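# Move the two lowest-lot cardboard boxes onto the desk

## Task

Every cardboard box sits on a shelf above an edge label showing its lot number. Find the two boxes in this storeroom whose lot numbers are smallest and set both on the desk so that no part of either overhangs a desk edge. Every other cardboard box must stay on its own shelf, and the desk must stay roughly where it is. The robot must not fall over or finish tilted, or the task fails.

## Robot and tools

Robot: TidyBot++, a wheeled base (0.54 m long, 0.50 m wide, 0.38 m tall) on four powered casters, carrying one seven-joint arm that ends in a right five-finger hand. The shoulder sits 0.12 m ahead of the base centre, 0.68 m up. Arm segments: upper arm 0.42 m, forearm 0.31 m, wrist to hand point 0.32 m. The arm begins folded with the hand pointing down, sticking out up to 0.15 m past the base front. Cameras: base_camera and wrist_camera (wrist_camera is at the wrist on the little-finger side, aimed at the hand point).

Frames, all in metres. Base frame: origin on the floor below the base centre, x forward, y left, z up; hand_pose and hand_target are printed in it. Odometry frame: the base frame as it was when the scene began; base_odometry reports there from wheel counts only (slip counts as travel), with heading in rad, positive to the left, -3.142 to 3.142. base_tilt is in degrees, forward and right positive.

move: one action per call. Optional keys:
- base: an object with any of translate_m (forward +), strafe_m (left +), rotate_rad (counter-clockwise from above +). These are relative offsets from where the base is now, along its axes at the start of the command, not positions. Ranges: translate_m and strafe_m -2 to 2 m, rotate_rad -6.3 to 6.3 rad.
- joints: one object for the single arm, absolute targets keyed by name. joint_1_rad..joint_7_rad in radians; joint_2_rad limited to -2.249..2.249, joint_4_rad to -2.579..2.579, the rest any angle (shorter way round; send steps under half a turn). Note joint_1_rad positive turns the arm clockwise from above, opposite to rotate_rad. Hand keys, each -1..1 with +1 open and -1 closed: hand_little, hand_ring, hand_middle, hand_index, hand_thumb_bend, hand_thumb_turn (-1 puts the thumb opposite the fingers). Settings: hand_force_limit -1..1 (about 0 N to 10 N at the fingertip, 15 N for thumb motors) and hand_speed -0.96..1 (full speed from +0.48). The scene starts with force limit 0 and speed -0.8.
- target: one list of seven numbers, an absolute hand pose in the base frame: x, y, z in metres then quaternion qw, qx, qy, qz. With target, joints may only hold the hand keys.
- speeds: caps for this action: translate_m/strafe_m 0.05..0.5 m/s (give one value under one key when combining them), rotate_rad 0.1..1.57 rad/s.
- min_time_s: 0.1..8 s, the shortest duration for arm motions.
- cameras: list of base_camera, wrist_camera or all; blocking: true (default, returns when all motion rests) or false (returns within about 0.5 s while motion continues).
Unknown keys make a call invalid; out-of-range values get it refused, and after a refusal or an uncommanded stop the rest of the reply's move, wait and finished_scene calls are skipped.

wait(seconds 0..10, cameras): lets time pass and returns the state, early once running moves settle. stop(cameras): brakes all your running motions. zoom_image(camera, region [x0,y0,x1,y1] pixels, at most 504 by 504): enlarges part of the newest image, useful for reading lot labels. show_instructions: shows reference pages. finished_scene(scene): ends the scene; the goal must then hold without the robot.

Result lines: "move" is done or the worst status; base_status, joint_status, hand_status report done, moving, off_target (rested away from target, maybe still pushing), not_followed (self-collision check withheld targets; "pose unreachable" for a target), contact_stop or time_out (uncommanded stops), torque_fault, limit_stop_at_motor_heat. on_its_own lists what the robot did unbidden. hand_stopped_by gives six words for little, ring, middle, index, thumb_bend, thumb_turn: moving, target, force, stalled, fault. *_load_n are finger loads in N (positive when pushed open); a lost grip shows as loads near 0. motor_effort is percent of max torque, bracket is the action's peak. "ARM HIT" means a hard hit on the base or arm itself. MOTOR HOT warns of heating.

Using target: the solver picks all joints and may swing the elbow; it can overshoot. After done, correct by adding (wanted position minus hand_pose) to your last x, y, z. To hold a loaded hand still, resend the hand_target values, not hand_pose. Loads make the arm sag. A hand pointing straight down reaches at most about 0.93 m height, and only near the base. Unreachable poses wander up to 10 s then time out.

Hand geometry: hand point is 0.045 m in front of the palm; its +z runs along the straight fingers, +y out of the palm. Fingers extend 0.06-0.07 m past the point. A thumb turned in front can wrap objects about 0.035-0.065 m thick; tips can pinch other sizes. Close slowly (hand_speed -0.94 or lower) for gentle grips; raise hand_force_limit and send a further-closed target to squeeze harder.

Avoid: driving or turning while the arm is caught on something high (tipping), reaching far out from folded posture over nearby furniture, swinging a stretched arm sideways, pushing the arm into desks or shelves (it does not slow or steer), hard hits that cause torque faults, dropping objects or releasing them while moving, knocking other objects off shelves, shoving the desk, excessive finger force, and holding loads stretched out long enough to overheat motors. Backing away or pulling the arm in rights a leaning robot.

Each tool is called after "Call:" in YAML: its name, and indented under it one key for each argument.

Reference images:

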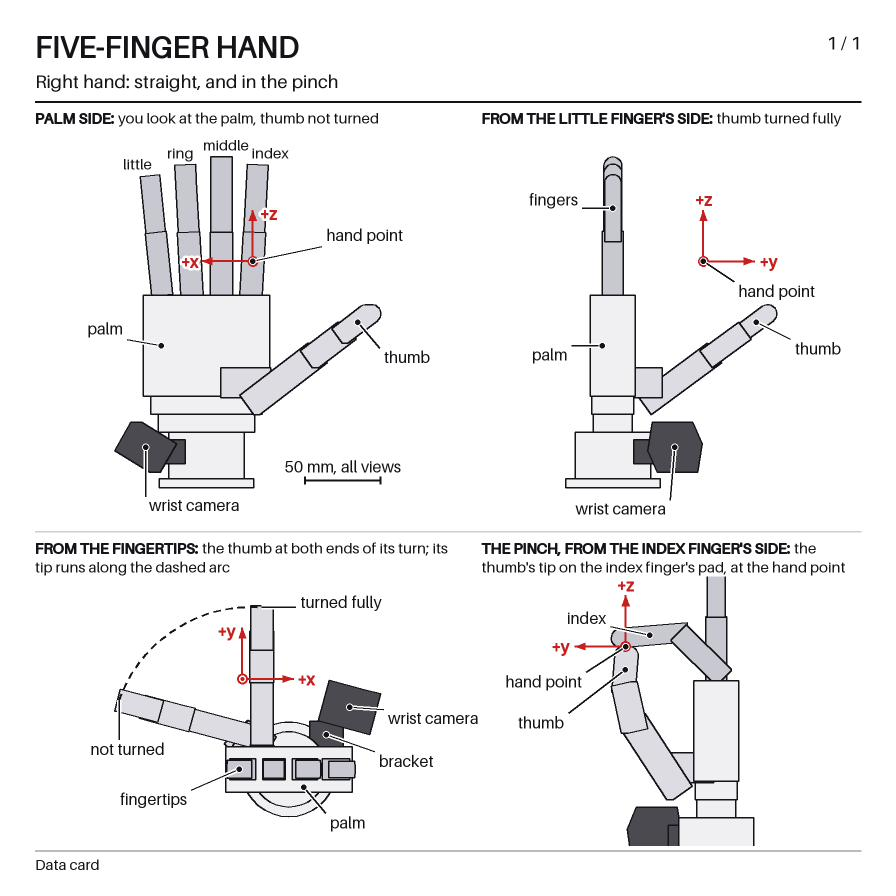

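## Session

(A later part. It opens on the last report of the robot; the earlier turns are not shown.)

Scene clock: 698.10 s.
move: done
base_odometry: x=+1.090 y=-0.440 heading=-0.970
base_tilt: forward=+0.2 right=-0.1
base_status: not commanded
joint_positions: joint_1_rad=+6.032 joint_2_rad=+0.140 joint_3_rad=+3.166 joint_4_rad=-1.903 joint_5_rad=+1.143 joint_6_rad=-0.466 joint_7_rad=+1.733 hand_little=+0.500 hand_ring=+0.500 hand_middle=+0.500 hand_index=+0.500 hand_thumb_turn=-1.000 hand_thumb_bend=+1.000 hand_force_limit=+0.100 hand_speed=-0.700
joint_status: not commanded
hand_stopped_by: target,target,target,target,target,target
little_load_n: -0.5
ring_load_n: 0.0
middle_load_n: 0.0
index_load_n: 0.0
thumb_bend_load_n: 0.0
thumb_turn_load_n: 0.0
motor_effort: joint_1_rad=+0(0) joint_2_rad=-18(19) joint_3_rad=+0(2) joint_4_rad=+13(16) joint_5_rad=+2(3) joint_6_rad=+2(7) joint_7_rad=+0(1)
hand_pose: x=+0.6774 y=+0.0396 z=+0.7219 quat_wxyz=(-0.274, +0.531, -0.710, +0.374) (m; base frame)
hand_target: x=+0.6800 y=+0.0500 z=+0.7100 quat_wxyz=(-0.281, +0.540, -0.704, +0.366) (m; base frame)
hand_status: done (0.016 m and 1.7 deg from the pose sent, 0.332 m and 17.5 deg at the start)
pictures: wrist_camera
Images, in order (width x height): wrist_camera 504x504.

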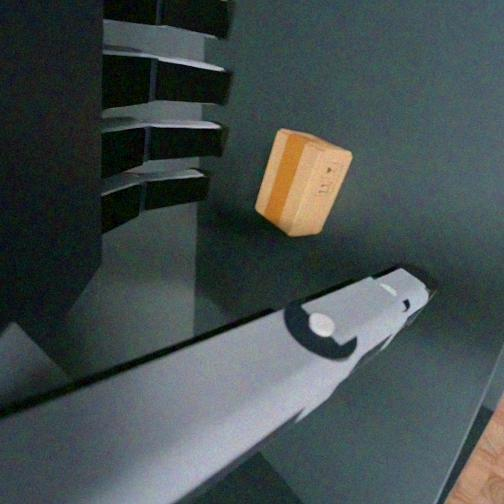

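Call:
move:
  target: [0.797, 0.05, 0.655, 0.2811, -0.54, 0.7038, -0.3663]
  min_time_s: 2.5
  cameras: ["wrist_camera"]

Call:
zoom_image:
  camera: "wrist_camera"
  region: [260, 60, 480, 280]

Scene clock: 727.27 s.
move: done
base_odometry: x=+1.090 y=-0.440 heading=-0.970
base_tilt: forward=+0.2 right=-0.1
base_status: not commanded
joint_positions: joint_1_rad=+5.823 joint_2_rad=+0.458 joint_3_rad=+3.565 joint_4_rad=-1.700 joint_5_rad=+0.969 joint_6_rad=-0.233 joint_7_rad=+1.817 hand_little=+0.500 hand_ring=+0.500 hand_middle=+0.500 hand_index=+0.500 hand_thumb_turn=-1.000 hand_thumb_bend=+1.000 hand_force_limit=+0.100 hand_speed=-0.700
joint_status: not commanded
hand_stopped_by: target,target,target,target,target,target
little_load_n: 0.0
ring_load_n: 0.0
middle_load_n: 0.0
index_load_n: 0.0
thumb_bend_load_n: 0.0
thumb_turn_load_n: 0.0
motor_effort: joint_1_rad=+0(0) joint_2_rad=-25(26) joint_3_rad=+3(4) joint_4_rad=+13(15) joint_5_rad=+1(3) joint_6_rad=+2(3) joint_7_rad=+0(1)
hand_pose: x=+0.7862 y=+0.0367 z=+0.6593 quat_wxyz=(-0.272, +0.528, -0.714, +0.371) (m; base frame)
hand_target: x=+0.7970 y=+0.0500 z=+0.6550 quat_wxyz=(-0.281, +0.540, -0.704, +0.366) (m; base frame)
hand_status: done (0.018 m and 2.1 deg from the pose sent, 0.137 m and 1.7 deg at the start)
pictures: wrist_camera
Images, in order (width x height): wrist_camera 504x504.

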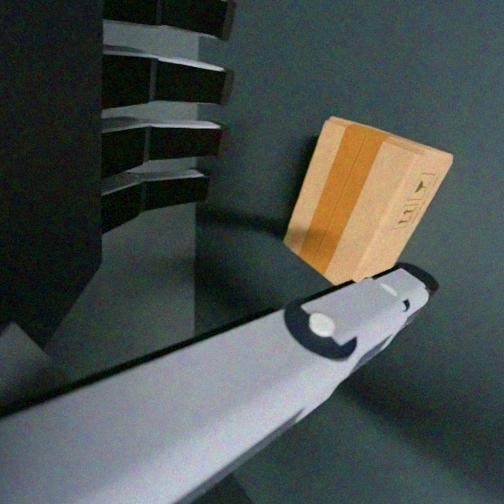

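Scaled by 2.291 from the camera's 504x504 image, which has a finer 720x720 frame.

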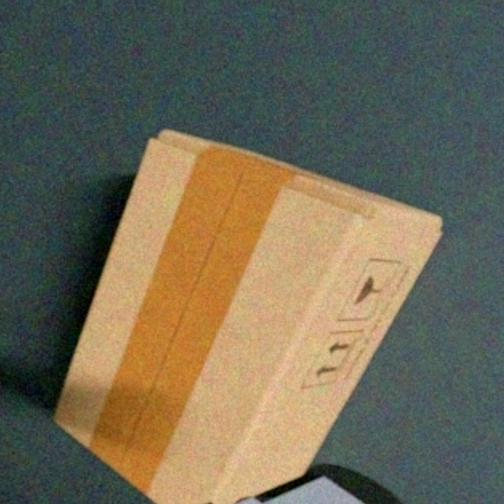

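Call:
move:
  target: [0.80, 0.048, 0.61, 0.2811, -0.54, 0.7038, -0.3663]
  min_time_s: 2
  cameras: ["wrist_camera"]

Scene clock: 741.17 s.
move: done
base_odometry: x=+1.090 y=-0.440 heading=-0.970
base_tilt: forward=+0.2 right=-0.2
base_status: not commanded
joint_positions: joint_1_rad=+5.674 joint_2_rad=+0.575 joint_3_rad=+3.817 joint_4_rad=-1.720 joint_5_rad=+0.624 joint_6_rad=-0.049 joint_7_rad=+2.051 hand_little=+0.500 hand_ring=+0.500 hand_middle=+0.500 hand_index=+0.500 hand_thumb_turn=-1.000 hand_thumb_bend=+1.000 hand_force_limit=+0.100 hand_speed=-0.700
joint_status: not commanded
hand_stopped_by: target,target,target,target,target,target
little_load_n: 0.0
ring_load_n: 0.0
middle_load_n: 0.0
index_load_n: 0.0
thumb_bend_load_n: 0.0
thumb_turn_load_n: 0.0
motor_effort: joint_1_rad=+0(1) joint_2_rad=-25(26) joint_3_rad=+6(6) joint_4_rad=+12(14) joint_5_rad=+0(1) joint_6_rad=+4(4) joint_7_rad=+0(1)
hand_pose: x=+0.8028 y=+0.0446 z=+0.6284 quat_wxyz=(-0.286, +0.528, -0.710, +0.369) (m; base frame)
hand_target: x=+0.8000 y=+0.0480 z=+0.6100 quat_wxyz=(-0.281, +0.540, -0.704, +0.366) (m; base frame)
hand_status: done (0.019 m and 1.7 deg from the pose sent, 0.052 m and 2.1 deg at the start)
pictures: wrist_camera
Images, in order (width x height): wrist_camera 504x504.

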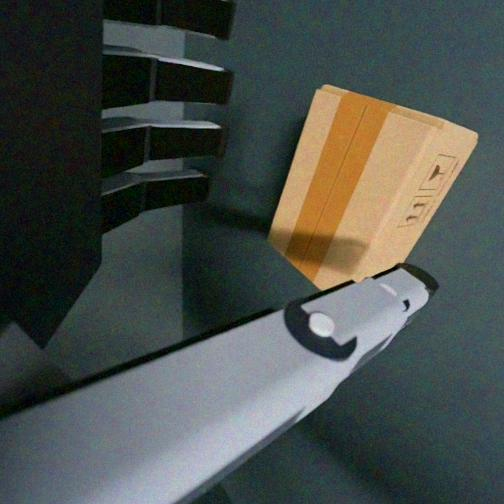

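Call:
move:
  target: [0.786, 0.040, 0.585, 0.2811, -0.54, 0.7038, -0.3663]
  min_time_s: 2
  cameras: ["wrist_camera"]

Call:
zoom_image:
  camera: "wrist_camera"
  region: [220, 40, 460, 280]

Scene clock: 749.43 s.
move: done
base_odometry: x=+1.090 y=-0.440 heading=-0.970
base_tilt: forward=+0.2 right=-0.1
base_status: not commanded
joint_positions: joint_1_rad=+5.640 joint_2_rad=+0.609 joint_3_rad=+3.882 joint_4_rad=-1.803 joint_5_rad=+0.467 joint_6_rad=+0.057 joint_7_rad=+2.178 hand_little=+0.500 hand_ring=+0.500 hand_middle=+0.500 hand_index=+0.500 hand_thumb_turn=-1.000 hand_thumb_bend=+1.000 hand_force_limit=+0.100 hand_speed=-0.700
joint_status: not commanded
hand_stopped_by: target,target,target,target,target,target
little_load_n: 0.0
ring_load_n: 0.0
middle_load_n: 0.0
index_load_n: 0.0
thumb_bend_load_n: 0.0
thumb_turn_load_n: 0.0
motor_effort: joint_1_rad=+0(0) joint_2_rad=-25(26) joint_3_rad=+6(6) joint_4_rad=+11(14) joint_5_rad=-1(1) joint_6_rad=+5(5) joint_7_rad=+0(1)
hand_pose: x=+0.7878 y=+0.0401 z=+0.6000 quat_wxyz=(-0.286, +0.531, -0.711, +0.363) (m; base frame)
hand_target: x=+0.7860 y=+0.0400 z=+0.5850 quat_wxyz=(-0.281, +0.540, -0.704, +0.366) (m; base frame)
hand_status: done (0.015 m and 1.5 deg from the pose sent, 0.047 m and 1.7 deg at the start)
pictures: wrist_camera
Images, in order (width x height): wrist_camera 504x504.

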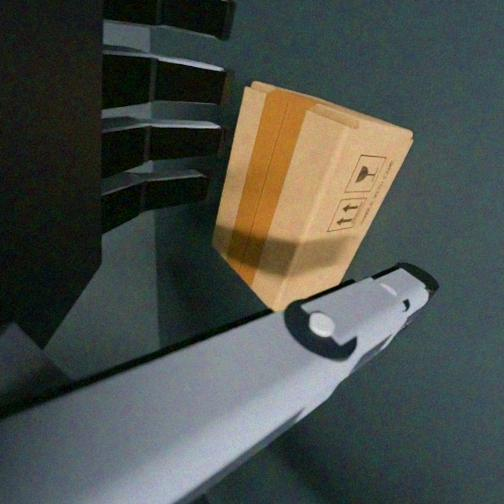

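Scaled by 2.100 from the camera's 504x504 image, which has a finer 720x720 frame.

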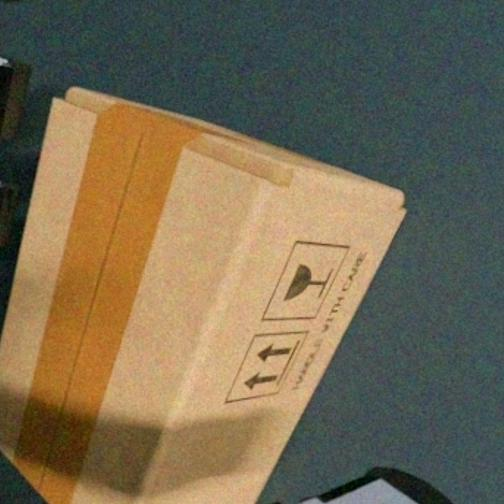

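Call:
move:
  target: [0.788, 0.034, 0.570, 0.2811, -0.54, 0.7038, -0.3663]
  min_time_s: 1.5
  cameras: ["wrist_camera"]

Scene clock: 762.10 s.
move: done
base_odometry: x=+1.090 y=-0.440 heading=-0.970
base_tilt: forward=+0.2 right=-0.1
base_status: not commanded
joint_positions: joint_1_rad=+5.640 joint_2_rad=+0.637 joint_3_rad=+3.882 joint_4_rad=-1.812 joint_5_rad=+0.421 joint_6_rad=+0.103 joint_7_rad=+2.215 hand_little=+0.500 hand_ring=+0.500 hand_middle=+0.500 hand_index=+0.500 hand_thumb_turn=-1.000 hand_thumb_bend=+1.000 hand_force_limit=+0.100 hand_speed=-0.700
joint_status: not commanded
hand_stopped_by: target,target,target,target,target,target
little_load_n: 0.0
ring_load_n: 0.5
middle_load_n: -0.5
index_load_n: 0.5
thumb_bend_load_n: 0.0
thumb_turn_load_n: 0.0
motor_effort: joint_1_rad=+0(1) joint_2_rad=-24(26) joint_3_rad=+6(6) joint_4_rad=+11(12) joint_5_rad=-1(2) joint_6_rad=+5(5) joint_7_rad=+1(1)
hand_pose: x=+0.7913 y=+0.0462 z=+0.5886 quat_wxyz=(-0.292, +0.536, -0.705, +0.361) (m; base frame)
hand_target: x=+0.7880 y=+0.0340 z=+0.5700 quat_wxyz=(-0.281, +0.540, -0.704, +0.366) (m; base frame)
hand_status: done (0.023 m and 1.5 deg from the pose sent, 0.031 m and 1.5 deg at the start)
pictures: wrist_camera
Images, in order (width x height): wrist_camera 504x504.

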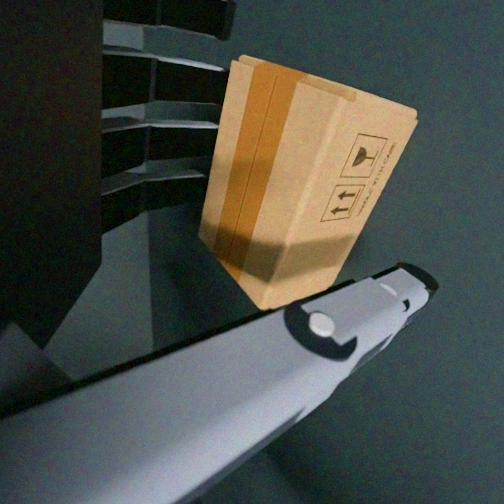

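Call:
move:
  target: [0.786, 0.017, 0.572, 0.2811, -0.54, 0.7038, -0.3663]
  min_time_s: 1.5
  cameras: ["wrist_camera"]

Scene clock: 767.40 s.
move: done
base_odometry: x=+1.090 y=-0.440 heading=-0.970
base_tilt: forward=+0.2 right=-0.1
base_status: not commanded
joint_positions: joint_1_rad=+5.690 joint_2_rad=+0.637 joint_3_rad=+3.882 joint_4_rad=-1.826 joint_5_rad=+0.421 joint_6_rad=+0.119 joint_7_rad=+2.254 hand_little=+0.500 hand_ring=+0.500 hand_middle=+0.500 hand_index=+0.500 hand_thumb_turn=-1.000 hand_thumb_bend=+1.000 hand_force_limit=+0.100 hand_speed=-0.700
joint_status: not commanded
hand_stopped_by: target,target,target,target,target,target
little_load_n: 0.0
ring_load_n: -0.5
middle_load_n: 0.0
index_load_n: 0.5
thumb_bend_load_n: 0.0
thumb_turn_load_n: 0.0
motor_effort: joint_1_rad=+0(1) joint_2_rad=-25(26) joint_3_rad=+6(7) joint_4_rad=+12(12) joint_5_rad=-1(2) joint_6_rad=+5(5) joint_7_rad=+0(1)
hand_pose: x=+0.7882 y=+0.0120 z=+0.5841 quat_wxyz=(-0.278, +0.534, -0.708, +0.371) (m; base frame)
hand_target: x=+0.7860 y=+0.0170 z=+0.5720 quat_wxyz=(-0.281, +0.540, -0.704, +0.366) (m; base frame)
hand_status: done (0.013 m and 1.1 deg from the pose sent, 0.034 m and 1.5 deg at the start)
pictures: wrist_camera
Images, in order (width x height): wrist_camera 504x504.

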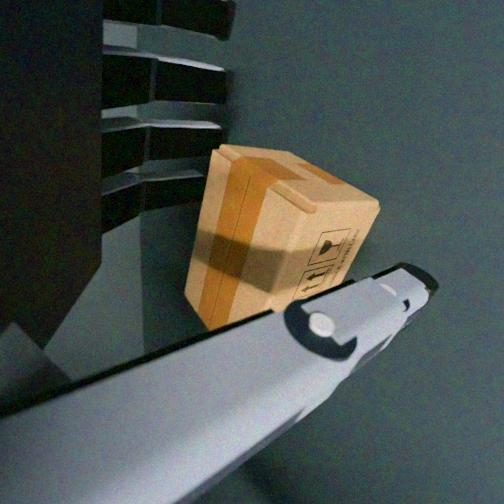

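Call:
move:
  target: [0.788, 0.041, 0.572, 0.2811, -0.54, 0.7038, -0.3663]
  min_time_s: 1.5
  cameras: ["wrist_camera"]

Scene clock: 775.80 s.
move: done
base_odometry: x=+1.090 y=-0.440 heading=-0.970
base_tilt: forward=+0.2 right=-0.2
base_status: not commanded
joint_positions: joint_1_rad=+5.639 joint_2_rad=+0.639 joint_3_rad=+3.888 joint_4_rad=-1.826 joint_5_rad=+0.421 joint_6_rad=+0.119 joint_7_rad=+2.254 hand_little=+0.500 hand_ring=+0.500 hand_middle=+0.500 hand_index=+0.500 hand_thumb_turn=-1.000 hand_thumb_bend=+1.000 hand_force_limit=+0.100 hand_speed=-0.700
joint_status: not commanded
hand_stopped_by: target,target,target,target,target,target
little_load_n: 0.0
ring_load_n: 0.0
middle_load_n: 0.0
index_load_n: 0.0
thumb_bend_load_n: 0.0
thumb_turn_load_n: 0.0
motor_effort: joint_1_rad=+0(1) joint_2_rad=-25(26) joint_3_rad=+6(7) joint_4_rad=+11(12) joint_5_rad=-2(2) joint_6_rad=+5(5) joint_7_rad=+1(1)
hand_pose: x=+0.7871 y=+0.0420 z=+0.5840 quat_wxyz=(-0.285, +0.550, -0.694, +0.366) (m; base frame)
hand_target: x=+0.7880 y=+0.0410 z=+0.5720 quat_wxyz=(-0.281, +0.540, -0.704, +0.366) (m; base frame)
hand_status: done (0.012 m and 1.6 deg from the pose sent, 0.031 m and 1.1 deg at the start)
pictures: wrist_camera
Images, in order (width x height): wrist_camera 504x504.

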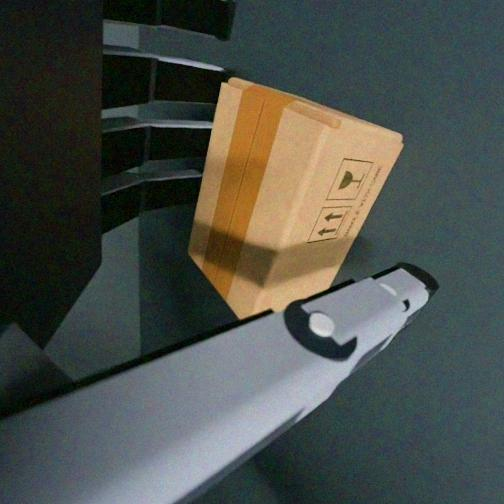

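Call:
move:
  joints: {"hand_speed":-0.93,"hand_force_limit":-0.1,"hand_index":-0.3,"hand_middle":-0.3}
  cameras: ["wrist_camera"]

Call:
move:
  joints: {"hand_force_limit":0.1,"hand_index":-0.32,"hand_middle":-0.32}
  cameras: ["wrist_camera"]

Scene clock: 793.90 s.
move: off_target
base_odometry: x=+1.090 y=-0.440 heading=-0.970
base_tilt: forward=+0.2 right=-0.1
base_status: not commanded
joint_positions: joint_1_rad=+5.639 joint_2_rad=+0.640 joint_3_rad=+3.888 joint_4_rad=-1.826 joint_5_rad=+0.421 joint_6_rad=+0.119 joint_7_rad=+2.254 hand_little=+0.500 hand_ring=+0.500 hand_middle=+0.036 hand_index=+0.023 hand_thumb_turn=-1.000 hand_thumb_bend=+1.000 hand_force_limit=-0.100 hand_speed=-0.930
joint_status: hand_middle off_target (ended at +0.036, target -0.300); hand_index off_target (ended at +0.023, target -0.300); the others done
hand_stopped_by: target,target,force,force,target,target
little_load_n: 0.0
ring_load_n: 0.0
middle_load_n: 3.5
index_load_n: 6.0
thumb_bend_load_n: 1.5
thumb_turn_load_n: -2.0
motor_effort: joint_1_rad=+0(1) joint_2_rad=-25(26) joint_3_rad=+6(7) joint_4_rad=+11(13) joint_5_rad=-1(2) joint_6_rad=+5(5) joint_7_rad=+1(2)
hand_pose: x=+0.7870 y=+0.0421 z=+0.5836 quat_wxyz=(-0.285, +0.550, -0.694, +0.366) (m; base frame)
hand_target: x=+0.7880 y=+0.0410 z=+0.5720 quat_wxyz=(-0.281, +0.540, -0.704, +0.366) (m; base frame)
hand_status: not commanded
pictures: wrist_camera
Images, in order (width x height): wrist_camera 504x504.

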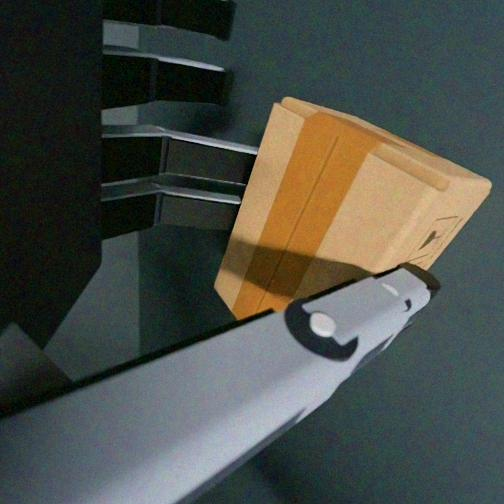

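Scene clock: 794.30 s.
move: off_target
base_odometry: x=+1.090 y=-0.440 heading=-0.970
base_tilt: forward=+0.2 right=-0.1
base_status: not commanded
joint_positions: joint_1_rad=+5.639 joint_2_rad=+0.640 joint_3_rad=+3.888 joint_4_rad=-1.826 joint_5_rad=+0.421 joint_6_rad=+0.119 joint_7_rad=+2.254 hand_little=+0.500 hand_ring=+0.500 hand_middle=+0.031 hand_index=+0.023 hand_thumb_turn=-1.000 hand_thumb_bend=+1.000 hand_force_limit=+0.100 hand_speed=-0.930
joint_status: hand_middle off_target (ended at +0.031, target -0.320); hand_index off_target (ended at +0.023, target -0.320); the others done
hand_stopped_by: target,target,force,force,target,target
little_load_n: 0.0
ring_load_n: 0.0
middle_load_n: 6.0
index_load_n: 5.5
thumb_bend_load_n: 2.0
thumb_turn_load_n: -2.0
motor_effort: joint_1_rad=+0(0) joint_2_rad=-26(26) joint_3_rad=+6(7) joint_4_rad=+12(12) joint_5_rad=-2(2) joint_6_rad=+5(5) joint_7_rad=+0(1)
hand_pose: x=+0.7870 y=+0.0421 z=+0.5836 quat_wxyz=(-0.285, +0.550, -0.694, +0.366) (m; base frame)
hand_target: x=+0.7880 y=+0.0410 z=+0.5720 quat_wxyz=(-0.281, +0.540, -0.704, +0.366) (m; base frame)
hand_status: not commanded
pictures: wrist_camera
Images, in order (width x height): wrist_camera 504x504.

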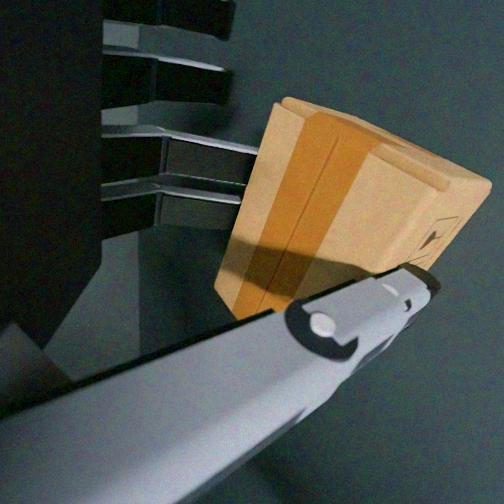

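Call:
move:
  target: [0.785, 0.041, 0.66, 0.2811, -0.54, 0.7038, -0.3663]
  min_time_s: 3
  cameras: ["wrist_camera"]

Call:
move:
  target: [0.73, 0.04, 0.71, 0.2811, -0.54, 0.7038, -0.3663]
  min_time_s: 3
  cameras: ["wrist_camera"]

Scene clock: 803.67 s.
move: done
base_odometry: x=+1.090 y=-0.440 heading=-0.970
base_tilt: forward=+0.2 right=-0.2
base_status: not commanded
joint_positions: joint_1_rad=+5.784 joint_2_rad=+0.506 joint_3_rad=+3.633 joint_4_rad=-1.743 joint_5_rad=+0.835 joint_6_rad=-0.137 joint_7_rad=+1.966 hand_little=+0.500 hand_ring=+0.500 hand_middle=+0.031 hand_index=+0.023 hand_thumb_turn=-1.000 hand_thumb_bend=+1.000 hand_force_limit=+0.100 hand_speed=-0.930
joint_status: not commanded
hand_stopped_by: target,target,force,force,target,target
little_load_n: 0.0
ring_load_n: 0.0
middle_load_n: 6.0
index_load_n: 6.0
thumb_bend_load_n: 2.0
thumb_turn_load_n: -1.5
motor_effort: joint_1_rad=+0(1) joint_2_rad=-26(27) joint_3_rad=+4(7) joint_4_rad=+14(14) joint_5_rad=+0(2) joint_6_rad=+3(5) joint_7_rad=+0(2)
hand_pose: x=+0.7760 y=+0.0460 z=+0.6210 quat_wxyz=(-0.262, +0.560, -0.703, +0.352) (m; base frame)
hand_target: x=+0.7850 y=+0.0410 z=+0.6600 quat_wxyz=(-0.281, +0.540, -0.704, +0.366) (m; base frame)
hand_status: done (0.040 m and 3.6 deg from the pose sent, 0.076 m and 1.7 deg at the start)
pictures: wrist_camera
Images, in order (width x height): wrist_camera 504x504.

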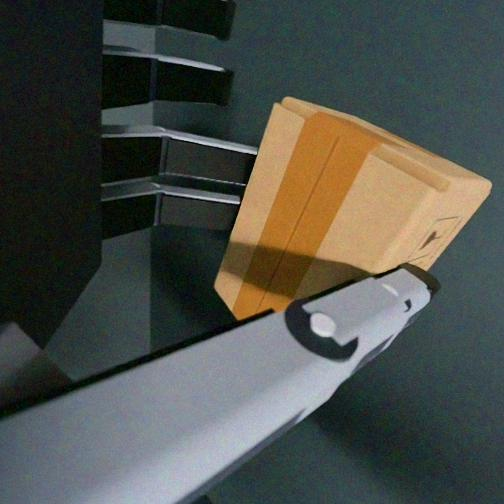

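Scene clock: 806.97 s.
move: done
base_odometry: x=+1.090 y=-0.440 heading=-0.970
base_tilt: forward=+0.2 right=-0.1
base_status: not commanded
joint_positions: joint_1_rad=+6.002 joint_2_rad=+0.307 joint_3_rad=+3.273 joint_4_rad=-1.774 joint_5_rad=+1.005 joint_6_rad=-0.333 joint_7_rad=+1.892 hand_little=+0.500 hand_ring=+0.500 hand_middle=+0.031 hand_index=+0.023 hand_thumb_turn=-1.000 hand_thumb_bend=+1.000 hand_force_limit=+0.100 hand_speed=-0.930
joint_status: not commanded
hand_stopped_by: target,target,force,force,target,target
little_load_n: 0.0
ring_load_n: 0.0
middle_load_n: 6.0
index_load_n: 5.5
thumb_bend_load_n: 1.5
thumb_turn_load_n: -1.5
motor_effort: joint_1_rad=+0(1) joint_2_rad=-24(27) joint_3_rad=+1(4) joint_4_rad=+14(15) joint_5_rad=+1(2) joint_6_rad=+3(4) joint_7_rad=+0(1)
hand_pose: x=+0.7371 y=+0.0531 z=+0.6877 quat_wxyz=(-0.278, +0.557, -0.701, +0.350) (m; base frame)
hand_target: x=+0.7300 y=+0.0400 z=+0.7100 quat_wxyz=(-0.281, +0.540, -0.704, +0.366) (m; base frame)
hand_status: done (0.027 m and 2.7 deg from the pose sent, 0.100 m and 3.6 deg at the start)
pictures: wrist_camera
Images, in order (width x height): wrist_camera 504x504.

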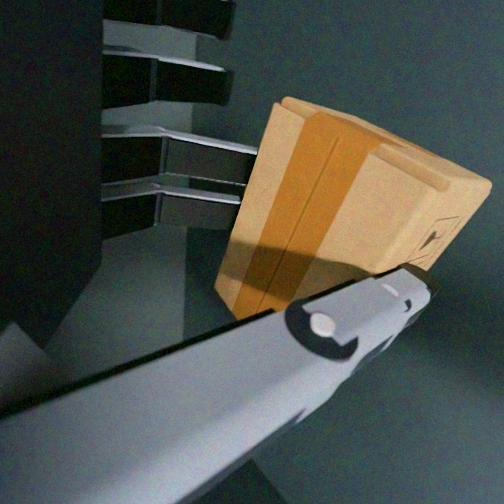

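Call:
move:
  base: {"translate_m": -0.32}
  speeds: {"translate_m": 0.3}
  cameras: []

Call:
move:
  target: [0.50, 0.0, 0.80, 0.3265, -0.6273, 0.6273, -0.3265]
  min_time_s: 4
  cameras: ["wrist_camera"]

Call:
move:
  base: {"translate_m": -0.9, "strafe_m": -0.5}
  target: [0.42, 0.0, 0.93, 0.3265, -0.6273, 0.6273, -0.3265]
  min_time_s: 3
  cameras: ["all"]

Scene clock: 815.10 s.
move: done
base_odometry: x=+0.909 y=-0.175 heading=-0.970
base_tilt: forward=+0.2 right=-0.1
base_status: done
joint_positions: joint_1_rad=+6.006 joint_2_rad=+0.296 joint_3_rad=+3.272 joint_4_rad=-1.779 joint_5_rad=+1.007 joint_6_rad=-0.336 joint_7_rad=+1.892 hand_little=+0.500 hand_ring=+0.500 hand_middle=+0.031 hand_index=+0.023 hand_thumb_turn=-1.000 hand_thumb_bend=+1.000 hand_force_limit=+0.100 hand_speed=-0.930
joint_status: not commanded
hand_stopped_by: target,target,force,force,target,target
little_load_n: 0.0
ring_load_n: 0.0
middle_load_n: 6.0
index_load_n: 5.5
thumb_bend_load_n: 1.5
thumb_turn_load_n: -2.0
motor_effort: joint_1_rad=+0(1) joint_2_rad=-23(26) joint_3_rad=+1(1) joint_4_rad=+15(16) joint_5_rad=+2(2) joint_6_rad=+3(4) joint_7_rad=+0(1)
hand_pose: x=+0.7348 y=+0.0499 z=+0.6915 quat_wxyz=(-0.278, +0.554, -0.701, +0.352) (m; base frame)
hand_target: x=+0.7300 y=+0.0400 z=+0.7100 quat_wxyz=(-0.281, +0.540, -0.704, +0.366) (m; base frame)
hand_status: not commanded
pictures: none
No camera images: "cameras" was empty.

Scene clock: 819.70 s.
move: done
base_odometry: x=+0.909 y=-0.175 heading=-0.970
base_tilt: forward=+0.1 right=-0.1
base_status: not commanded
joint_positions: joint_1_rad=+5.729 joint_2_rad=-0.439 joint_3_rad=+3.529 joint_4_rad=-2.071 joint_5_rad=+0.564 joint_6_rad=-0.523 joint_7_rad=+2.674 hand_little=+0.500 hand_ring=+0.500 hand_middle=+0.031 hand_index=+0.023 hand_thumb_turn=-1.000 hand_thumb_bend=+1.000 hand_force_limit=+0.100 hand_speed=-0.930
joint_status: not commanded
hand_stopped_by: target,target,force,force,target,target
little_load_n: 0.0
ring_load_n: 0.0
middle_load_n: 6.0
index_load_n: 5.5
thumb_bend_load_n: 2.0
thumb_turn_load_n: -1.5
motor_effort: joint_1_rad=+0(1) joint_2_rad=-2(25) joint_3_rad=-2(3) joint_4_rad=+16(17) joint_5_rad=+1(2) joint_6_rad=+7(7) joint_7_rad=-1(1)
hand_pose: x=+0.5166 y=+0.0008 z=+0.8132 quat_wxyz=(-0.336, +0.617, -0.621, +0.346) (m; base frame)
hand_target: x=+0.5000 y=+0.0000 z=+0.8000 quat_wxyz=(-0.326, +0.627, -0.627, +0.326) (m; base frame)
hand_status: done (0.021 m and 2.8 deg from the pose sent, 0.263 m and 13.5 deg at the start)
pictures: wrist_camera
Images, in order (width x height): wrist_camera 504x504.

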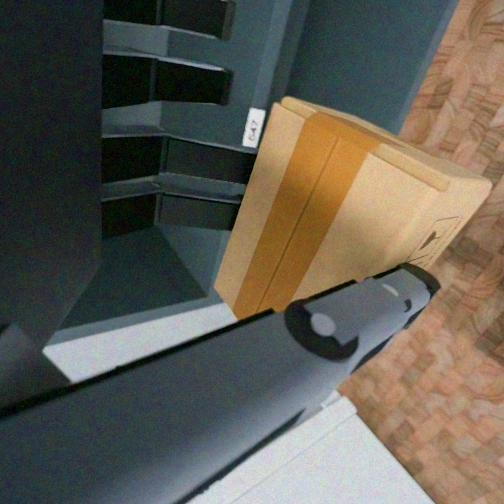

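Scene clock: 823.00 s.
move: done
base_odometry: x=-0.012 y=+0.284 heading=-0.970
base_tilt: forward=+0.2 right=-0.1
base_status: done
joint_positions: joint_1_rad=+5.741 joint_2_rad=-0.574 joint_3_rad=+3.366 joint_4_rad=-1.744 joint_5_rad=+0.463 joint_6_rad=-1.040 joint_7_rad=+2.771 hand_little=+0.500 hand_ring=+0.500 hand_middle=+0.031 hand_index=+0.023 hand_thumb_turn=-1.000 hand_thumb_bend=+1.000 hand_force_limit=+0.100 hand_speed=-0.930
joint_status: not commanded
hand_stopped_by: target,target,force,force,target,target
little_load_n: 0.0
ring_load_n: -0.5
middle_load_n: 6.0
index_load_n: 6.0
thumb_bend_load_n: 1.5
thumb_turn_load_n: -1.0
motor_effort: joint_1_rad=+0(1) joint_2_rad=+2(5) joint_3_rad=-3(3) joint_4_rad=+15(17) joint_5_rad=+1(2) joint_6_rad=+8(8) joint_7_rad=+1(1)
hand_pose: x=+0.4358 y=-0.0087 z=+0.9236 quat_wxyz=(-0.322, +0.612, -0.638, +0.338) (m; base frame)
hand_target: x=+0.4200 y=+0.0000 z=+0.9300 quat_wxyz=(-0.326, +0.627, -0.627, +0.326) (m; base frame)
hand_status: done (0.019 m and 2.5 deg from the pose sent, 0.152 m and 2.8 deg at the start)
pictures: base_camera, wrist_camera
Images, in order (width x height): base_camera 644x364, wrist_camera 504x504.

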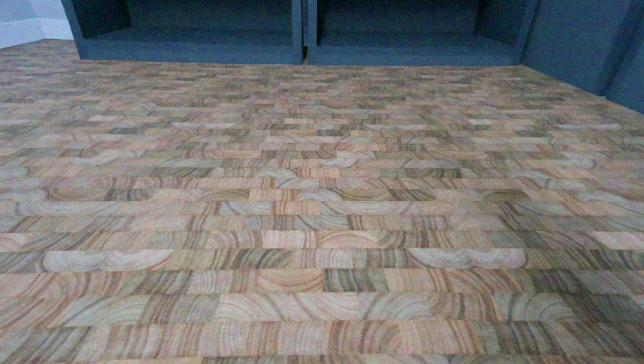

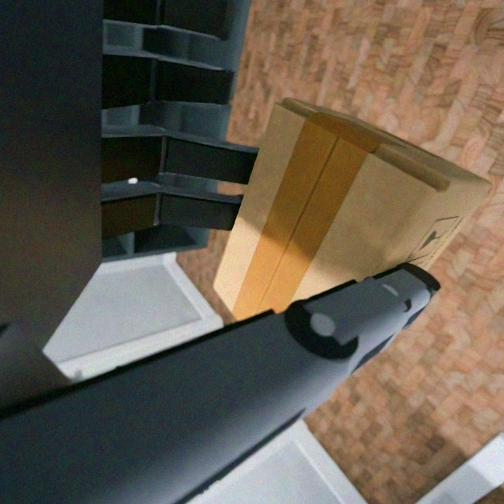

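Call:
move:
  base: {"rotate_rad": 1.571}
  speeds: {"rotate_rad": 1.0}
  cameras: ["base_camera"]

Call:
move:
  base: {"strafe_m": 0.38}
  cameras: ["all"]

Scene clock: 832.27 s.
move: done
base_odometry: x=-0.012 y=+0.284 heading=+0.601
base_tilt: forward=+0.2 right=-0.1
base_status: done
joint_positions: joint_1_rad=+5.744 joint_2_rad=-0.574 joint_3_rad=+3.362 joint_4_rad=-1.744 joint_5_rad=+0.458 joint_6_rad=-1.042 joint_7_rad=+2.771 hand_little=+0.500 hand_ring=+0.500 hand_middle=+0.031 hand_index=+0.023 hand_thumb_turn=-1.000 hand_thumb_bend=+1.000 hand_force_limit=+0.100 hand_speed=-0.930
joint_status: not commanded
hand_stopped_by: target,target,force,force,target,target
little_load_n: 0.0
ring_load_n: 0.0
middle_load_n: 6.0
index_load_n: 5.5
thumb_bend_load_n: 2.0
thumb_turn_load_n: -1.5
motor_effort: joint_1_rad=+0(1) joint_2_rad=+2(3) joint_3_rad=-2(3) joint_4_rad=+15(16) joint_5_rad=+1(2) joint_6_rad=+7(8) joint_7_rad=+0(1)
hand_pose: x=+0.4346 y=-0.0072 z=+0.9234 quat_wxyz=(-0.322, +0.613, -0.638, +0.337) (m; base frame)
hand_target: x=+0.4200 y=+0.0000 z=+0.9300 quat_wxyz=(-0.326, +0.627, -0.627, +0.326) (m; base frame)
hand_status: not commanded
pictures: base_camera
Images, in order (width x height): base_camera 644x364.

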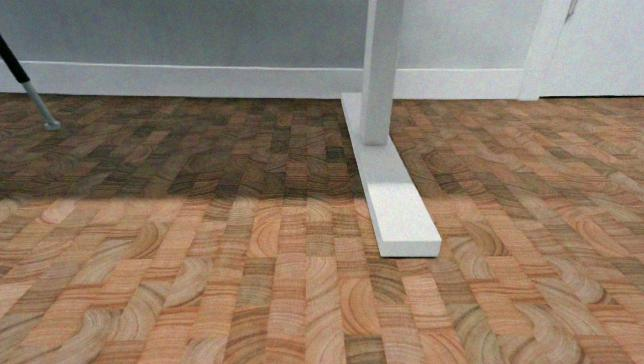

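Scene clock: 834.23 s.
move: done
base_odometry: x=-0.227 y=+0.598 heading=+0.601
base_tilt: forward=+0.2 right=-0.1
base_status: done
joint_positions: joint_1_rad=+5.745 joint_2_rad=-0.576 joint_3_rad=+3.355 joint_4_rad=-1.743 joint_5_rad=+0.455 joint_6_rad=-1.043 joint_7_rad=+2.771 hand_little=+0.500 hand_ring=+0.500 hand_middle=+0.031 hand_index=+0.023 hand_thumb_turn=-1.000 hand_thumb_bend=+1.000 hand_force_limit=+0.100 hand_speed=-0.930
joint_status: not commanded
hand_stopped_by: target,target,force,force,target,target
little_load_n: 0.0
ring_load_n: 0.0
middle_load_n: 6.0
index_load_n: 6.0
thumb_bend_load_n: 2.0
thumb_turn_load_n: -1.5
motor_effort: joint_1_rad=+0(0) joint_2_rad=+2(3) joint_3_rad=-2(4) joint_4_rad=+16(17) joint_5_rad=+1(2) joint_6_rad=+7(8) joint_7_rad=+1(1)
hand_pose: x=+0.4333 y=-0.0036 z=+0.9242 quat_wxyz=(-0.324, +0.615, -0.636, +0.336) (m; base frame)
hand_target: x=+0.4200 y=+0.0000 z=+0.9300 quat_wxyz=(-0.326, +0.627, -0.627, +0.326) (m; base frame)
hand_status: not commanded
pictures: base_camera, wrist_camera
Images, in order (width x height): base_camera 644x364, wrist_camera 504x504.

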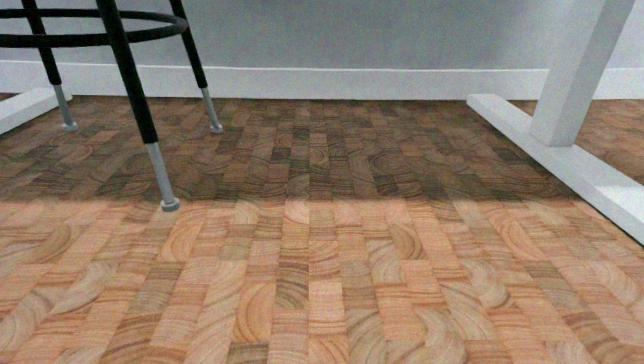

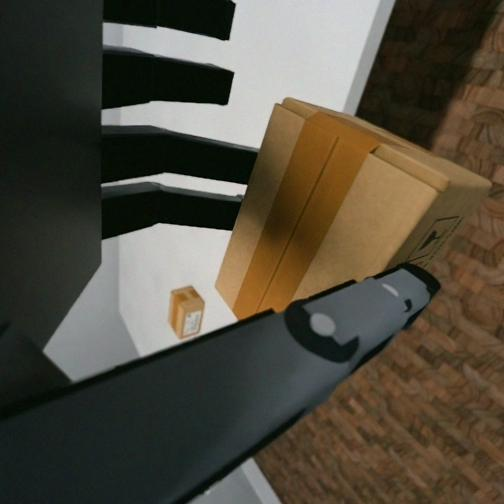

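Call:
move:
  target: [0.79, 0.0, 0.92, 0.3265, -0.6273, 0.6273, -0.3265]
  min_time_s: 4
  cameras: ["wrist_camera"]

Call:
move:
  target: [0.79, 0.0, 0.83, 0.3265, -0.6273, 0.6273, -0.3265]
  min_time_s: 2
  cameras: []

Call:
move:
  target: [0.79, 0.0, 0.79, 0.3265, -0.6273, 0.6273, -0.3265]
  min_time_s: 1.5
  cameras: ["wrist_camera"]

Scene clock: 847.80 s.
move: done
base_odometry: x=-0.227 y=+0.598 heading=+0.601
base_tilt: forward=+0.2 right=-0.1
base_status: not commanded
joint_positions: joint_1_rad=+6.508 joint_2_rad=+0.333 joint_3_rad=+2.885 joint_4_rad=-1.019 joint_5_rad=+0.151 joint_6_rad=-0.894 joint_7_rad=+3.082 hand_little=+0.500 hand_ring=+0.500 hand_middle=+0.031 hand_index=+0.023 hand_thumb_turn=-1.000 hand_thumb_bend=+1.000 hand_force_limit=+0.100 hand_speed=-0.930
joint_status: not commanded
hand_stopped_by: target,target,force,force,target,target
little_load_n: 0.0
ring_load_n: 0.0
middle_load_n: 6.0
index_load_n: 6.0
thumb_bend_load_n: 2.0
thumb_turn_load_n: -1.5
motor_effort: joint_1_rad=+0(1) joint_2_rad=-25(27) joint_3_rad=-1(2) joint_4_rad=+17(17) joint_5_rad=+0(2) joint_6_rad=+7(8) joint_7_rad=+0(1)
hand_pose: x=+0.7739 y=-0.0138 z=+0.9054 quat_wxyz=(-0.296, +0.622, -0.649, +0.323) (m; base frame)
hand_target: x=+0.7900 y=+0.0000 z=+0.9200 quat_wxyz=(-0.326, +0.627, -0.627, +0.326) (m; base frame)
hand_status: done (0.026 m and 4.4 deg from the pose sent, 0.357 m and 2.0 deg at the start)
pictures: wrist_camera
Images, in order (width x height): wrist_camera 504x504.

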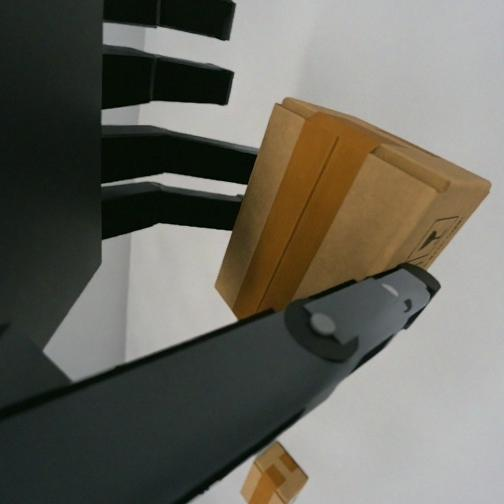

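Scene clock: 850.37 s.
move: done
base_odometry: x=-0.227 y=+0.598 heading=+0.601
base_tilt: forward=+0.2 right=-0.1
base_status: not commanded
joint_positions: joint_1_rad=+6.609 joint_2_rad=+0.333 joint_3_rad=+2.764 joint_4_rad=-1.294 joint_5_rad=+0.160 joint_6_rad=-0.604 joint_7_rad=+3.081 hand_little=+0.500 hand_ring=+0.500 hand_middle=+0.031 hand_index=+0.023 hand_thumb_turn=-1.000 hand_thumb_bend=+1.000 hand_force_limit=+0.100 hand_speed=-0.930
joint_status: not commanded
hand_stopped_by: target,target,force,force,target,target
little_load_n: 0.0
ring_load_n: 0.0
middle_load_n: 6.0
index_load_n: 6.0
thumb_bend_load_n: 2.0
thumb_turn_load_n: -1.5
motor_effort: joint_1_rad=+0(0) joint_2_rad=-25(26) joint_3_rad=-2(2) joint_4_rad=+16(17) joint_5_rad=+0(1) joint_6_rad=+7(8) joint_7_rad=+0(1)
hand_pose: x=+0.7819 y=+0.0030 z=+0.8306 quat_wxyz=(-0.321, +0.631, -0.632, +0.315) (m; base frame)
hand_target: x=+0.7900 y=+0.0000 z=+0.8300 quat_wxyz=(-0.326, +0.627, -0.627, +0.326) (m; base frame)
hand_status: done (0.009 m and 1.6 deg from the pose sent, 0.078 m and 4.4 deg at the start)
pictures: none
No camera images: "cameras" was empty.

Scene clock: 852.17 s.
move: done
base_odometry: x=-0.227 y=+0.598 heading=+0.601
base_tilt: forward=+0.2 right=-0.1
base_status: not commanded
joint_positions: joint_1_rad=+6.652 joint_2_rad=+0.336 joint_3_rad=+2.707 joint_4_rad=-1.402 joint_5_rad=+0.241 joint_6_rad=-0.488 joint_7_rad=+3.033 hand_little=+0.500 hand_ring=+0.500 hand_middle=+0.031 hand_index=+0.023 hand_thumb_turn=-1.000 hand_thumb_bend=+1.000 hand_force_limit=+0.100 hand_speed=-0.930
joint_status: not commanded
hand_stopped_by: target,target,force,force,target,target
little_load_n: 0.0
ring_load_n: 0.0
middle_load_n: 6.0
index_load_n: 5.5
thumb_bend_load_n: 1.5
thumb_turn_load_n: -1.5
motor_effort: joint_1_rad=+0(0) joint_2_rad=-24(25) joint_3_rad=-2(3) joint_4_rad=+16(17) joint_5_rad=-1(1) joint_6_rad=+7(8) joint_7_rad=+0(1)
hand_pose: x=+0.7806 y=+0.0029 z=+0.8012 quat_wxyz=(-0.322, +0.635, -0.623, +0.324) (m; base frame)
hand_target: x=+0.7900 y=+0.0000 z=+0.7900 quat_wxyz=(-0.326, +0.627, -0.627, +0.326) (m; base frame)
hand_status: done (0.015 m and 1.1 deg from the pose sent, 0.042 m and 1.6 deg at the start)
pictures: wrist_camera
Images, in order (width x height): wrist_camera 504x504.

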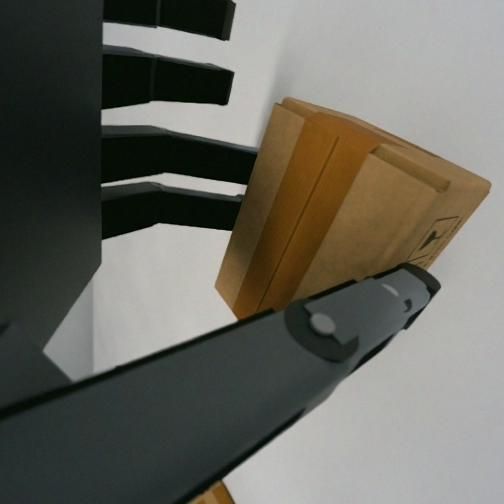

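Call:
move:
  target: [0.79, 0.0, 0.769, 0.3265, -0.6273, 0.6273, -0.3265]
  min_time_s: 1.5
  cameras: []

Call:
move:
  target: [0.79, 0.0, 0.76, 0.3265, -0.6273, 0.6273, -0.3265]
  min_time_s: 1.5
  cameras: []

Call:
move:
  target: [0.79, 0.0, 0.75, 0.3265, -0.6273, 0.6273, -0.3265]
  min_time_s: 1.5
  cameras: ["wrist_camera"]

Scene clock: 861.87 s.
move: done
base_odometry: x=-0.227 y=+0.598 heading=+0.601
base_tilt: forward=+0.2 right=-0.1
base_status: not commanded
joint_positions: joint_1_rad=+6.667 joint_2_rad=+0.349 joint_3_rad=+2.689 joint_4_rad=-1.454 joint_5_rad=+0.306 joint_6_rad=-0.429 joint_7_rad=+2.974 hand_little=+0.500 hand_ring=+0.500 hand_middle=+0.031 hand_index=+0.023 hand_thumb_turn=-1.000 hand_thumb_bend=+1.000 hand_force_limit=+0.100 hand_speed=-0.930
joint_status: not commanded
hand_stopped_by: target,target,force,force,target,target
little_load_n: 0.0
ring_load_n: 0.0
middle_load_n: 6.0
index_load_n: 6.0
thumb_bend_load_n: 1.5
thumb_turn_load_n: -1.5
motor_effort: joint_1_rad=+0(0) joint_2_rad=-25(25) joint_3_rad=-2(3) joint_4_rad=+15(17) joint_5_rad=+0(1) joint_6_rad=+7(8) joint_7_rad=+0(1)
hand_pose: x=+0.7816 y=+0.0008 z=+0.7806 quat_wxyz=(-0.320, +0.633, -0.624, +0.326) (m; base frame)
hand_target: x=+0.7900 y=+0.0000 z=+0.7690 quat_wxyz=(-0.326, +0.627, -0.627, +0.326) (m; base frame)
hand_status: done (0.014 m and 1.1 deg from the pose sent, 0.034 m and 1.1 deg at the start)
pictures: none
No camera images: "cameras" was empty.

Scene clock: 863.67 s.
move: done
base_odometry: x=-0.227 y=+0.598 heading=+0.601
base_tilt: forward=+0.2 right=-0.1
base_status: not commanded
joint_positions: joint_1_rad=+6.670 joint_2_rad=+0.355 joint_3_rad=+2.685 joint_4_rad=-1.475 joint_5_rad=+0.337 joint_6_rad=-0.404 joint_7_rad=+2.945 hand_little=+0.500 hand_ring=+0.500 hand_middle=+0.031 hand_index=+0.023 hand_thumb_turn=-1.000 hand_thumb_bend=+1.000 hand_force_limit=+0.100 hand_speed=-0.930
joint_status: not commanded
hand_stopped_by: target,target,force,force,target,target
little_load_n: 0.0
ring_load_n: 0.0
middle_load_n: 5.5
index_load_n: 5.5
thumb_bend_load_n: 1.5
thumb_turn_load_n: -1.5
motor_effort: joint_1_rad=+0(0) joint_2_rad=-25(25) joint_3_rad=-3(3) joint_4_rad=+16(18) joint_5_rad=+0(1) joint_6_rad=+7(8) joint_7_rad=+0(1)
hand_pose: x=+0.7823 y=-0.0002 z=+0.7728 quat_wxyz=(-0.320, +0.632, -0.625, +0.328) (m; base frame)
hand_target: x=+0.7900 y=+0.0000 z=+0.7600 quat_wxyz=(-0.326, +0.627, -0.627, +0.326) (m; base frame)
hand_status: done (0.015 m and 1.0 deg from the pose sent, 0.022 m and 1.1 deg at the start)
pictures: none
No camera images: "cameras" was empty.

Scene clock: 865.47 s.
move: done
base_odometry: x=-0.227 y=+0.598 heading=+0.601
base_tilt: forward=+0.2 right=-0.1
base_status: not commanded
joint_positions: joint_1_rad=+6.671 joint_2_rad=+0.355 joint_3_rad=+2.682 joint_4_rad=-1.491 joint_5_rad=+0.371 joint_6_rad=-0.374 joint_7_rad=+2.911 hand_little=+0.500 hand_ring=+0.500 hand_middle=+0.031 hand_index=+0.023 hand_thumb_turn=-1.000 hand_thumb_bend=+1.000 hand_force_limit=+0.100 hand_speed=-0.930
joint_status: not commanded
hand_stopped_by: target,target,force,force,target,target
little_load_n: -0.5
ring_load_n: 0.0
middle_load_n: 6.0
index_load_n: 5.0
thumb_bend_load_n: 2.0
thumb_turn_load_n: -2.0
motor_effort: joint_1_rad=+0(0) joint_2_rad=-23(25) joint_3_rad=-2(3) joint_4_rad=+14(17) joint_5_rad=+0(1) joint_6_rad=+7(8) joint_7_rad=+0(1)
hand_pose: x=+0.7850 y=-0.0003 z=+0.7718 quat_wxyz=(-0.324, +0.629, -0.622, +0.334) (m; base frame)
hand_target: x=+0.7900 y=+0.0000 z=+0.7500 quat_wxyz=(-0.326, +0.627, -0.627, +0.326) (m; base frame)
hand_status: done (0.022 m and 1.1 deg from the pose sent, 0.024 m and 1.0 deg at the start)
pictures: wrist_camera
Images, in order (width x height): wrist_camera 504x504.

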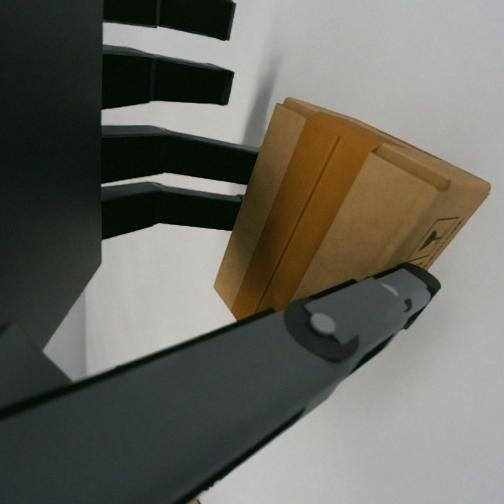

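Contact at z≈0.772. Release as before.

Call:
move:
  target: [0.79, 0.0, 0.763, 0.3265, -0.6273, 0.6273, -0.3265]
  min_time_s: 1
  cameras: []

Call:
move:
  joints: {"hand_speed":-0.7,"hand_index":0.5,"hand_middle":0.5}
  cameras: []

Call:
move:
  target: [0.79, 0.0, 0.86, 0.3265, -0.6273, 0.6273, -0.3265]
  min_time_s: 2.5
  cameras: ["wrist_camera"]

Call:
move:
  target: [0.76, 0.0, 0.94, 0.3265, -0.6273, 0.6273, -0.3265]
  min_time_s: 1.5
  cameras: []

Call:
move:
  target: [0.42, 0.0, 0.98, 0.3265, -0.6273, 0.6273, -0.3265]
  min_time_s: 2.5
  cameras: ["wrist_camera"]

Scene clock: 875.17 s.
move: done
base_odometry: x=-0.227 y=+0.598 heading=+0.601
base_tilt: forward=+0.2 right=-0.1
base_status: not commanded
joint_positions: joint_1_rad=+6.671 joint_2_rad=+0.355 joint_3_rad=+2.682 joint_4_rad=-1.491 joint_5_rad=+0.371 joint_6_rad=-0.374 joint_7_rad=+2.911 hand_little=+0.500 hand_ring=+0.500 hand_middle=+0.031 hand_index=+0.023 hand_thumb_turn=-1.000 hand_thumb_bend=+1.000 hand_force_limit=+0.100 hand_speed=-0.930
joint_status: not commanded
hand_stopped_by: target,target,force,force,target,target
little_load_n: 0.0
ring_load_n: 0.0
middle_load_n: 6.0
index_load_n: 5.0
thumb_bend_load_n: 1.5
thumb_turn_load_n: -2.5
motor_effort: joint_1_rad=+0(0) joint_2_rad=-22(23) joint_3_rad=-2(3) joint_4_rad=+15(16) joint_5_rad=+0(1) joint_6_rad=+7(7) joint_7_rad=+0(1)
hand_pose: x=+0.7850 y=-0.0003 z=+0.7718 quat_wxyz=(-0.324, +0.629, -0.622, +0.334) (m; base frame)
hand_target: x=+0.7900 y=+0.0000 z=+0.7630 quat_wxyz=(-0.326, +0.627, -0.627, +0.326) (m; base frame)
hand_status: done (0.010 m and 1.1 deg from the pose sent, 0.010 m and 1.1 deg at the start)
pictures: none
No camera images: "cameras" was empty.

Scene clock: 876.23 s.
move: done
base_odometry: x=-0.227 y=+0.598 heading=+0.601
base_tilt: forward=+0.2 right=-0.1
base_status: not commanded
joint_positions: joint_1_rad=+6.671 joint_2_rad=+0.355 joint_3_rad=+2.682 joint_4_rad=-1.491 joint_5_rad=+0.371 joint_6_rad=-0.374 joint_7_rad=+2.911 hand_little=+0.500 hand_ring=+0.500 hand_middle=+0.500 hand_index=+0.500 hand_thumb_turn=-1.000 hand_thumb_bend=+1.000 hand_force_limit=+0.100 hand_speed=-0.700
joint_status: all done
hand_stopped_by: target,target,target,target,target,target
little_load_n: 0.0
ring_load_n: 0.0
middle_load_n: 0.0
index_load_n: 0.0
thumb_bend_load_n: 0.0
thumb_turn_load_n: 0.0
motor_effort: joint_1_rad=+0(0) joint_2_rad=-24(25) joint_3_rad=-2(3) joint_4_rad=+16(16) joint_5_rad=+0(1) joint_6_rad=+7(7) joint_7_rad=-1(1)
hand_pose: x=+0.7850 y=-0.0003 z=+0.7718 quat_wxyz=(-0.324, +0.629, -0.622, +0.334) (m; base frame)
hand_target: x=+0.7900 y=+0.0000 z=+0.7630 quat_wxyz=(-0.326, +0.627, -0.627, +0.326) (m; base frame)
hand_status: not commanded
pictures: none
No camera images: "cameras" was empty.

Scene clock: 879.03 s.
move: done
base_odometry: x=-0.227 y=+0.598 heading=+0.601
base_tilt: forward=+0.2 right=-0.1
base_status: not commanded
joint_positions: joint_1_rad=+6.594 joint_2_rad=+0.355 joint_3_rad=+2.778 joint_4_rad=-1.237 joint_5_rad=+0.200 joint_6_rad=-0.609 joint_7_rad=+3.042 hand_little=+0.500 hand_ring=+0.500 hand_middle=+0.500 hand_index=+0.500 hand_thumb_turn=-1.000 hand_thumb_bend=+1.000 hand_force_limit=+0.100 hand_speed=-0.700
joint_status: not commanded
hand_stopped_by: target,target,target,target,target,target
little_load_n: 0.0
ring_load_n: 0.0
middle_load_n: 0.0
index_load_n: 0.0
thumb_bend_load_n: 0.0
thumb_turn_load_n: 0.0
motor_effort: joint_1_rad=+0(0) joint_2_rad=-24(25) joint_3_rad=-2(3) joint_4_rad=+16(17) joint_5_rad=+0(1) joint_6_rad=+7(8) joint_7_rad=+1(1)
hand_pose: x=+0.7996 y=-0.0066 z=+0.8455 quat_wxyz=(-0.326, +0.618, -0.635, +0.331) (m; base frame)
hand_target: x=+0.7900 y=+0.0000 z=+0.8600 quat_wxyz=(-0.326, +0.627, -0.627, +0.326) (m; base frame)
hand_status: done (0.019 m and 1.5 deg from the pose sent, 0.088 m and 1.1 deg at the start)
pictures: wrist_camera
Images, in order (width x height): wrist_camera 504x504.

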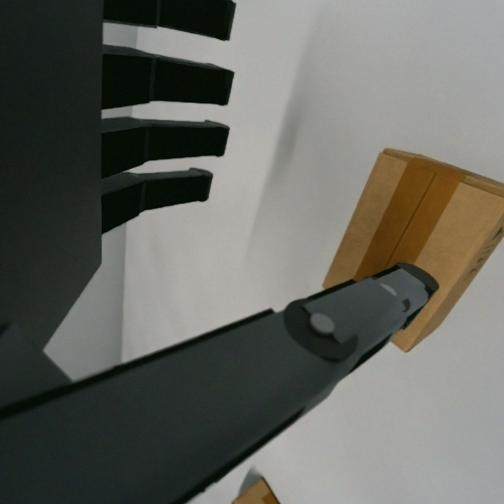

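Scene clock: 881.10 s.
move: done
base_odometry: x=-0.227 y=+0.598 heading=+0.601
base_tilt: forward=+0.2 right=-0.1
base_status: not commanded
joint_positions: joint_1_rad=+6.525 joint_2_rad=+0.318 joint_3_rad=+2.889 joint_4_rad=-1.042 joint_5_rad=+0.099 joint_6_rad=-0.847 joint_7_rad=+3.110 hand_little=+0.500 hand_ring=+0.500 hand_middle=+0.500 hand_index=+0.500 hand_thumb_turn=-1.000 hand_thumb_bend=+1.000 hand_force_limit=+0.100 hand_speed=-0.700
joint_status: not commanded
hand_stopped_by: target,target,target,target,target,target
little_load_n: 0.0
ring_load_n: 0.0
middle_load_n: 0.0
index_load_n: 0.0
thumb_bend_load_n: 0.0
thumb_turn_load_n: 0.0
motor_effort: joint_1_rad=+0(0) joint_2_rad=-24(26) joint_3_rad=-1(2) joint_4_rad=+15(17) joint_5_rad=-1(1) joint_6_rad=+7(7) joint_7_rad=+1(1)
hand_pose: x=+0.7773 y=-0.0126 z=+0.9133 quat_wxyz=(-0.317, +0.616, -0.644, +0.326) (m; base frame)
hand_target: x=+0.7600 y=+0.0000 z=+0.9400 quat_wxyz=(-0.326, +0.627, -0.627, +0.326) (m; base frame)
hand_status: done (0.034 m and 2.6 deg from the pose sent, 0.103 m and 1.5 deg at the start)
pictures: none
No camera images: "cameras" was empty.

Scene clock: 883.90 s.
move: done
base_odometry: x=-0.227 y=+0.598 heading=+0.601
base_tilt: forward=+0.2 right=-0.2
base_status: not commanded
joint_positions: joint_1_rad=+5.788 joint_2_rad=-0.519 joint_3_rad=+3.328 joint_4_rad=-1.505 joint_5_rad=+0.299 joint_6_rad=-1.157 joint_7_rad=+2.957 hand_little=+0.500 hand_ring=+0.500 hand_middle=+0.500 hand_index=+0.500 hand_thumb_turn=-1.000 hand_thumb_bend=+1.000 hand_force_limit=+0.100 hand_speed=-0.700
joint_status: not commanded
hand_stopped_by: target,target,target,target,target,target
little_load_n: -0.5
ring_load_n: 0.0
middle_load_n: 0.0
index_load_n: 0.0
thumb_bend_load_n: 0.0
thumb_turn_load_n: 0.0
motor_effort: joint_1_rad=+0(1) joint_2_rad=+1(26) joint_3_rad=-1(2) joint_4_rad=+14(16) joint_5_rad=+0(1) joint_6_rad=+7(8) joint_7_rad=+0(2)
hand_pose: x=+0.4277 y=+0.0208 z=+0.9955 quat_wxyz=(-0.351, +0.641, -0.597, +0.330) (m; base frame)
hand_target: x=+0.4200 y=+0.0000 z=+0.9800 quat_wxyz=(-0.326, +0.627, -0.627, +0.326) (m; base frame)
hand_status: done (0.027 m and 4.8 deg from the pose sent, 0.364 m and 2.6 deg at the start)
pictures: wrist_camera
Images, in order (width x height): wrist_camera 504x504.

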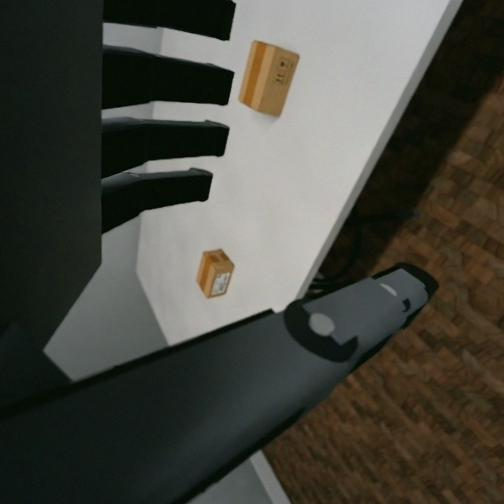

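Call:
finished_scene:
  scene: 3

The scene is finished: the task was done.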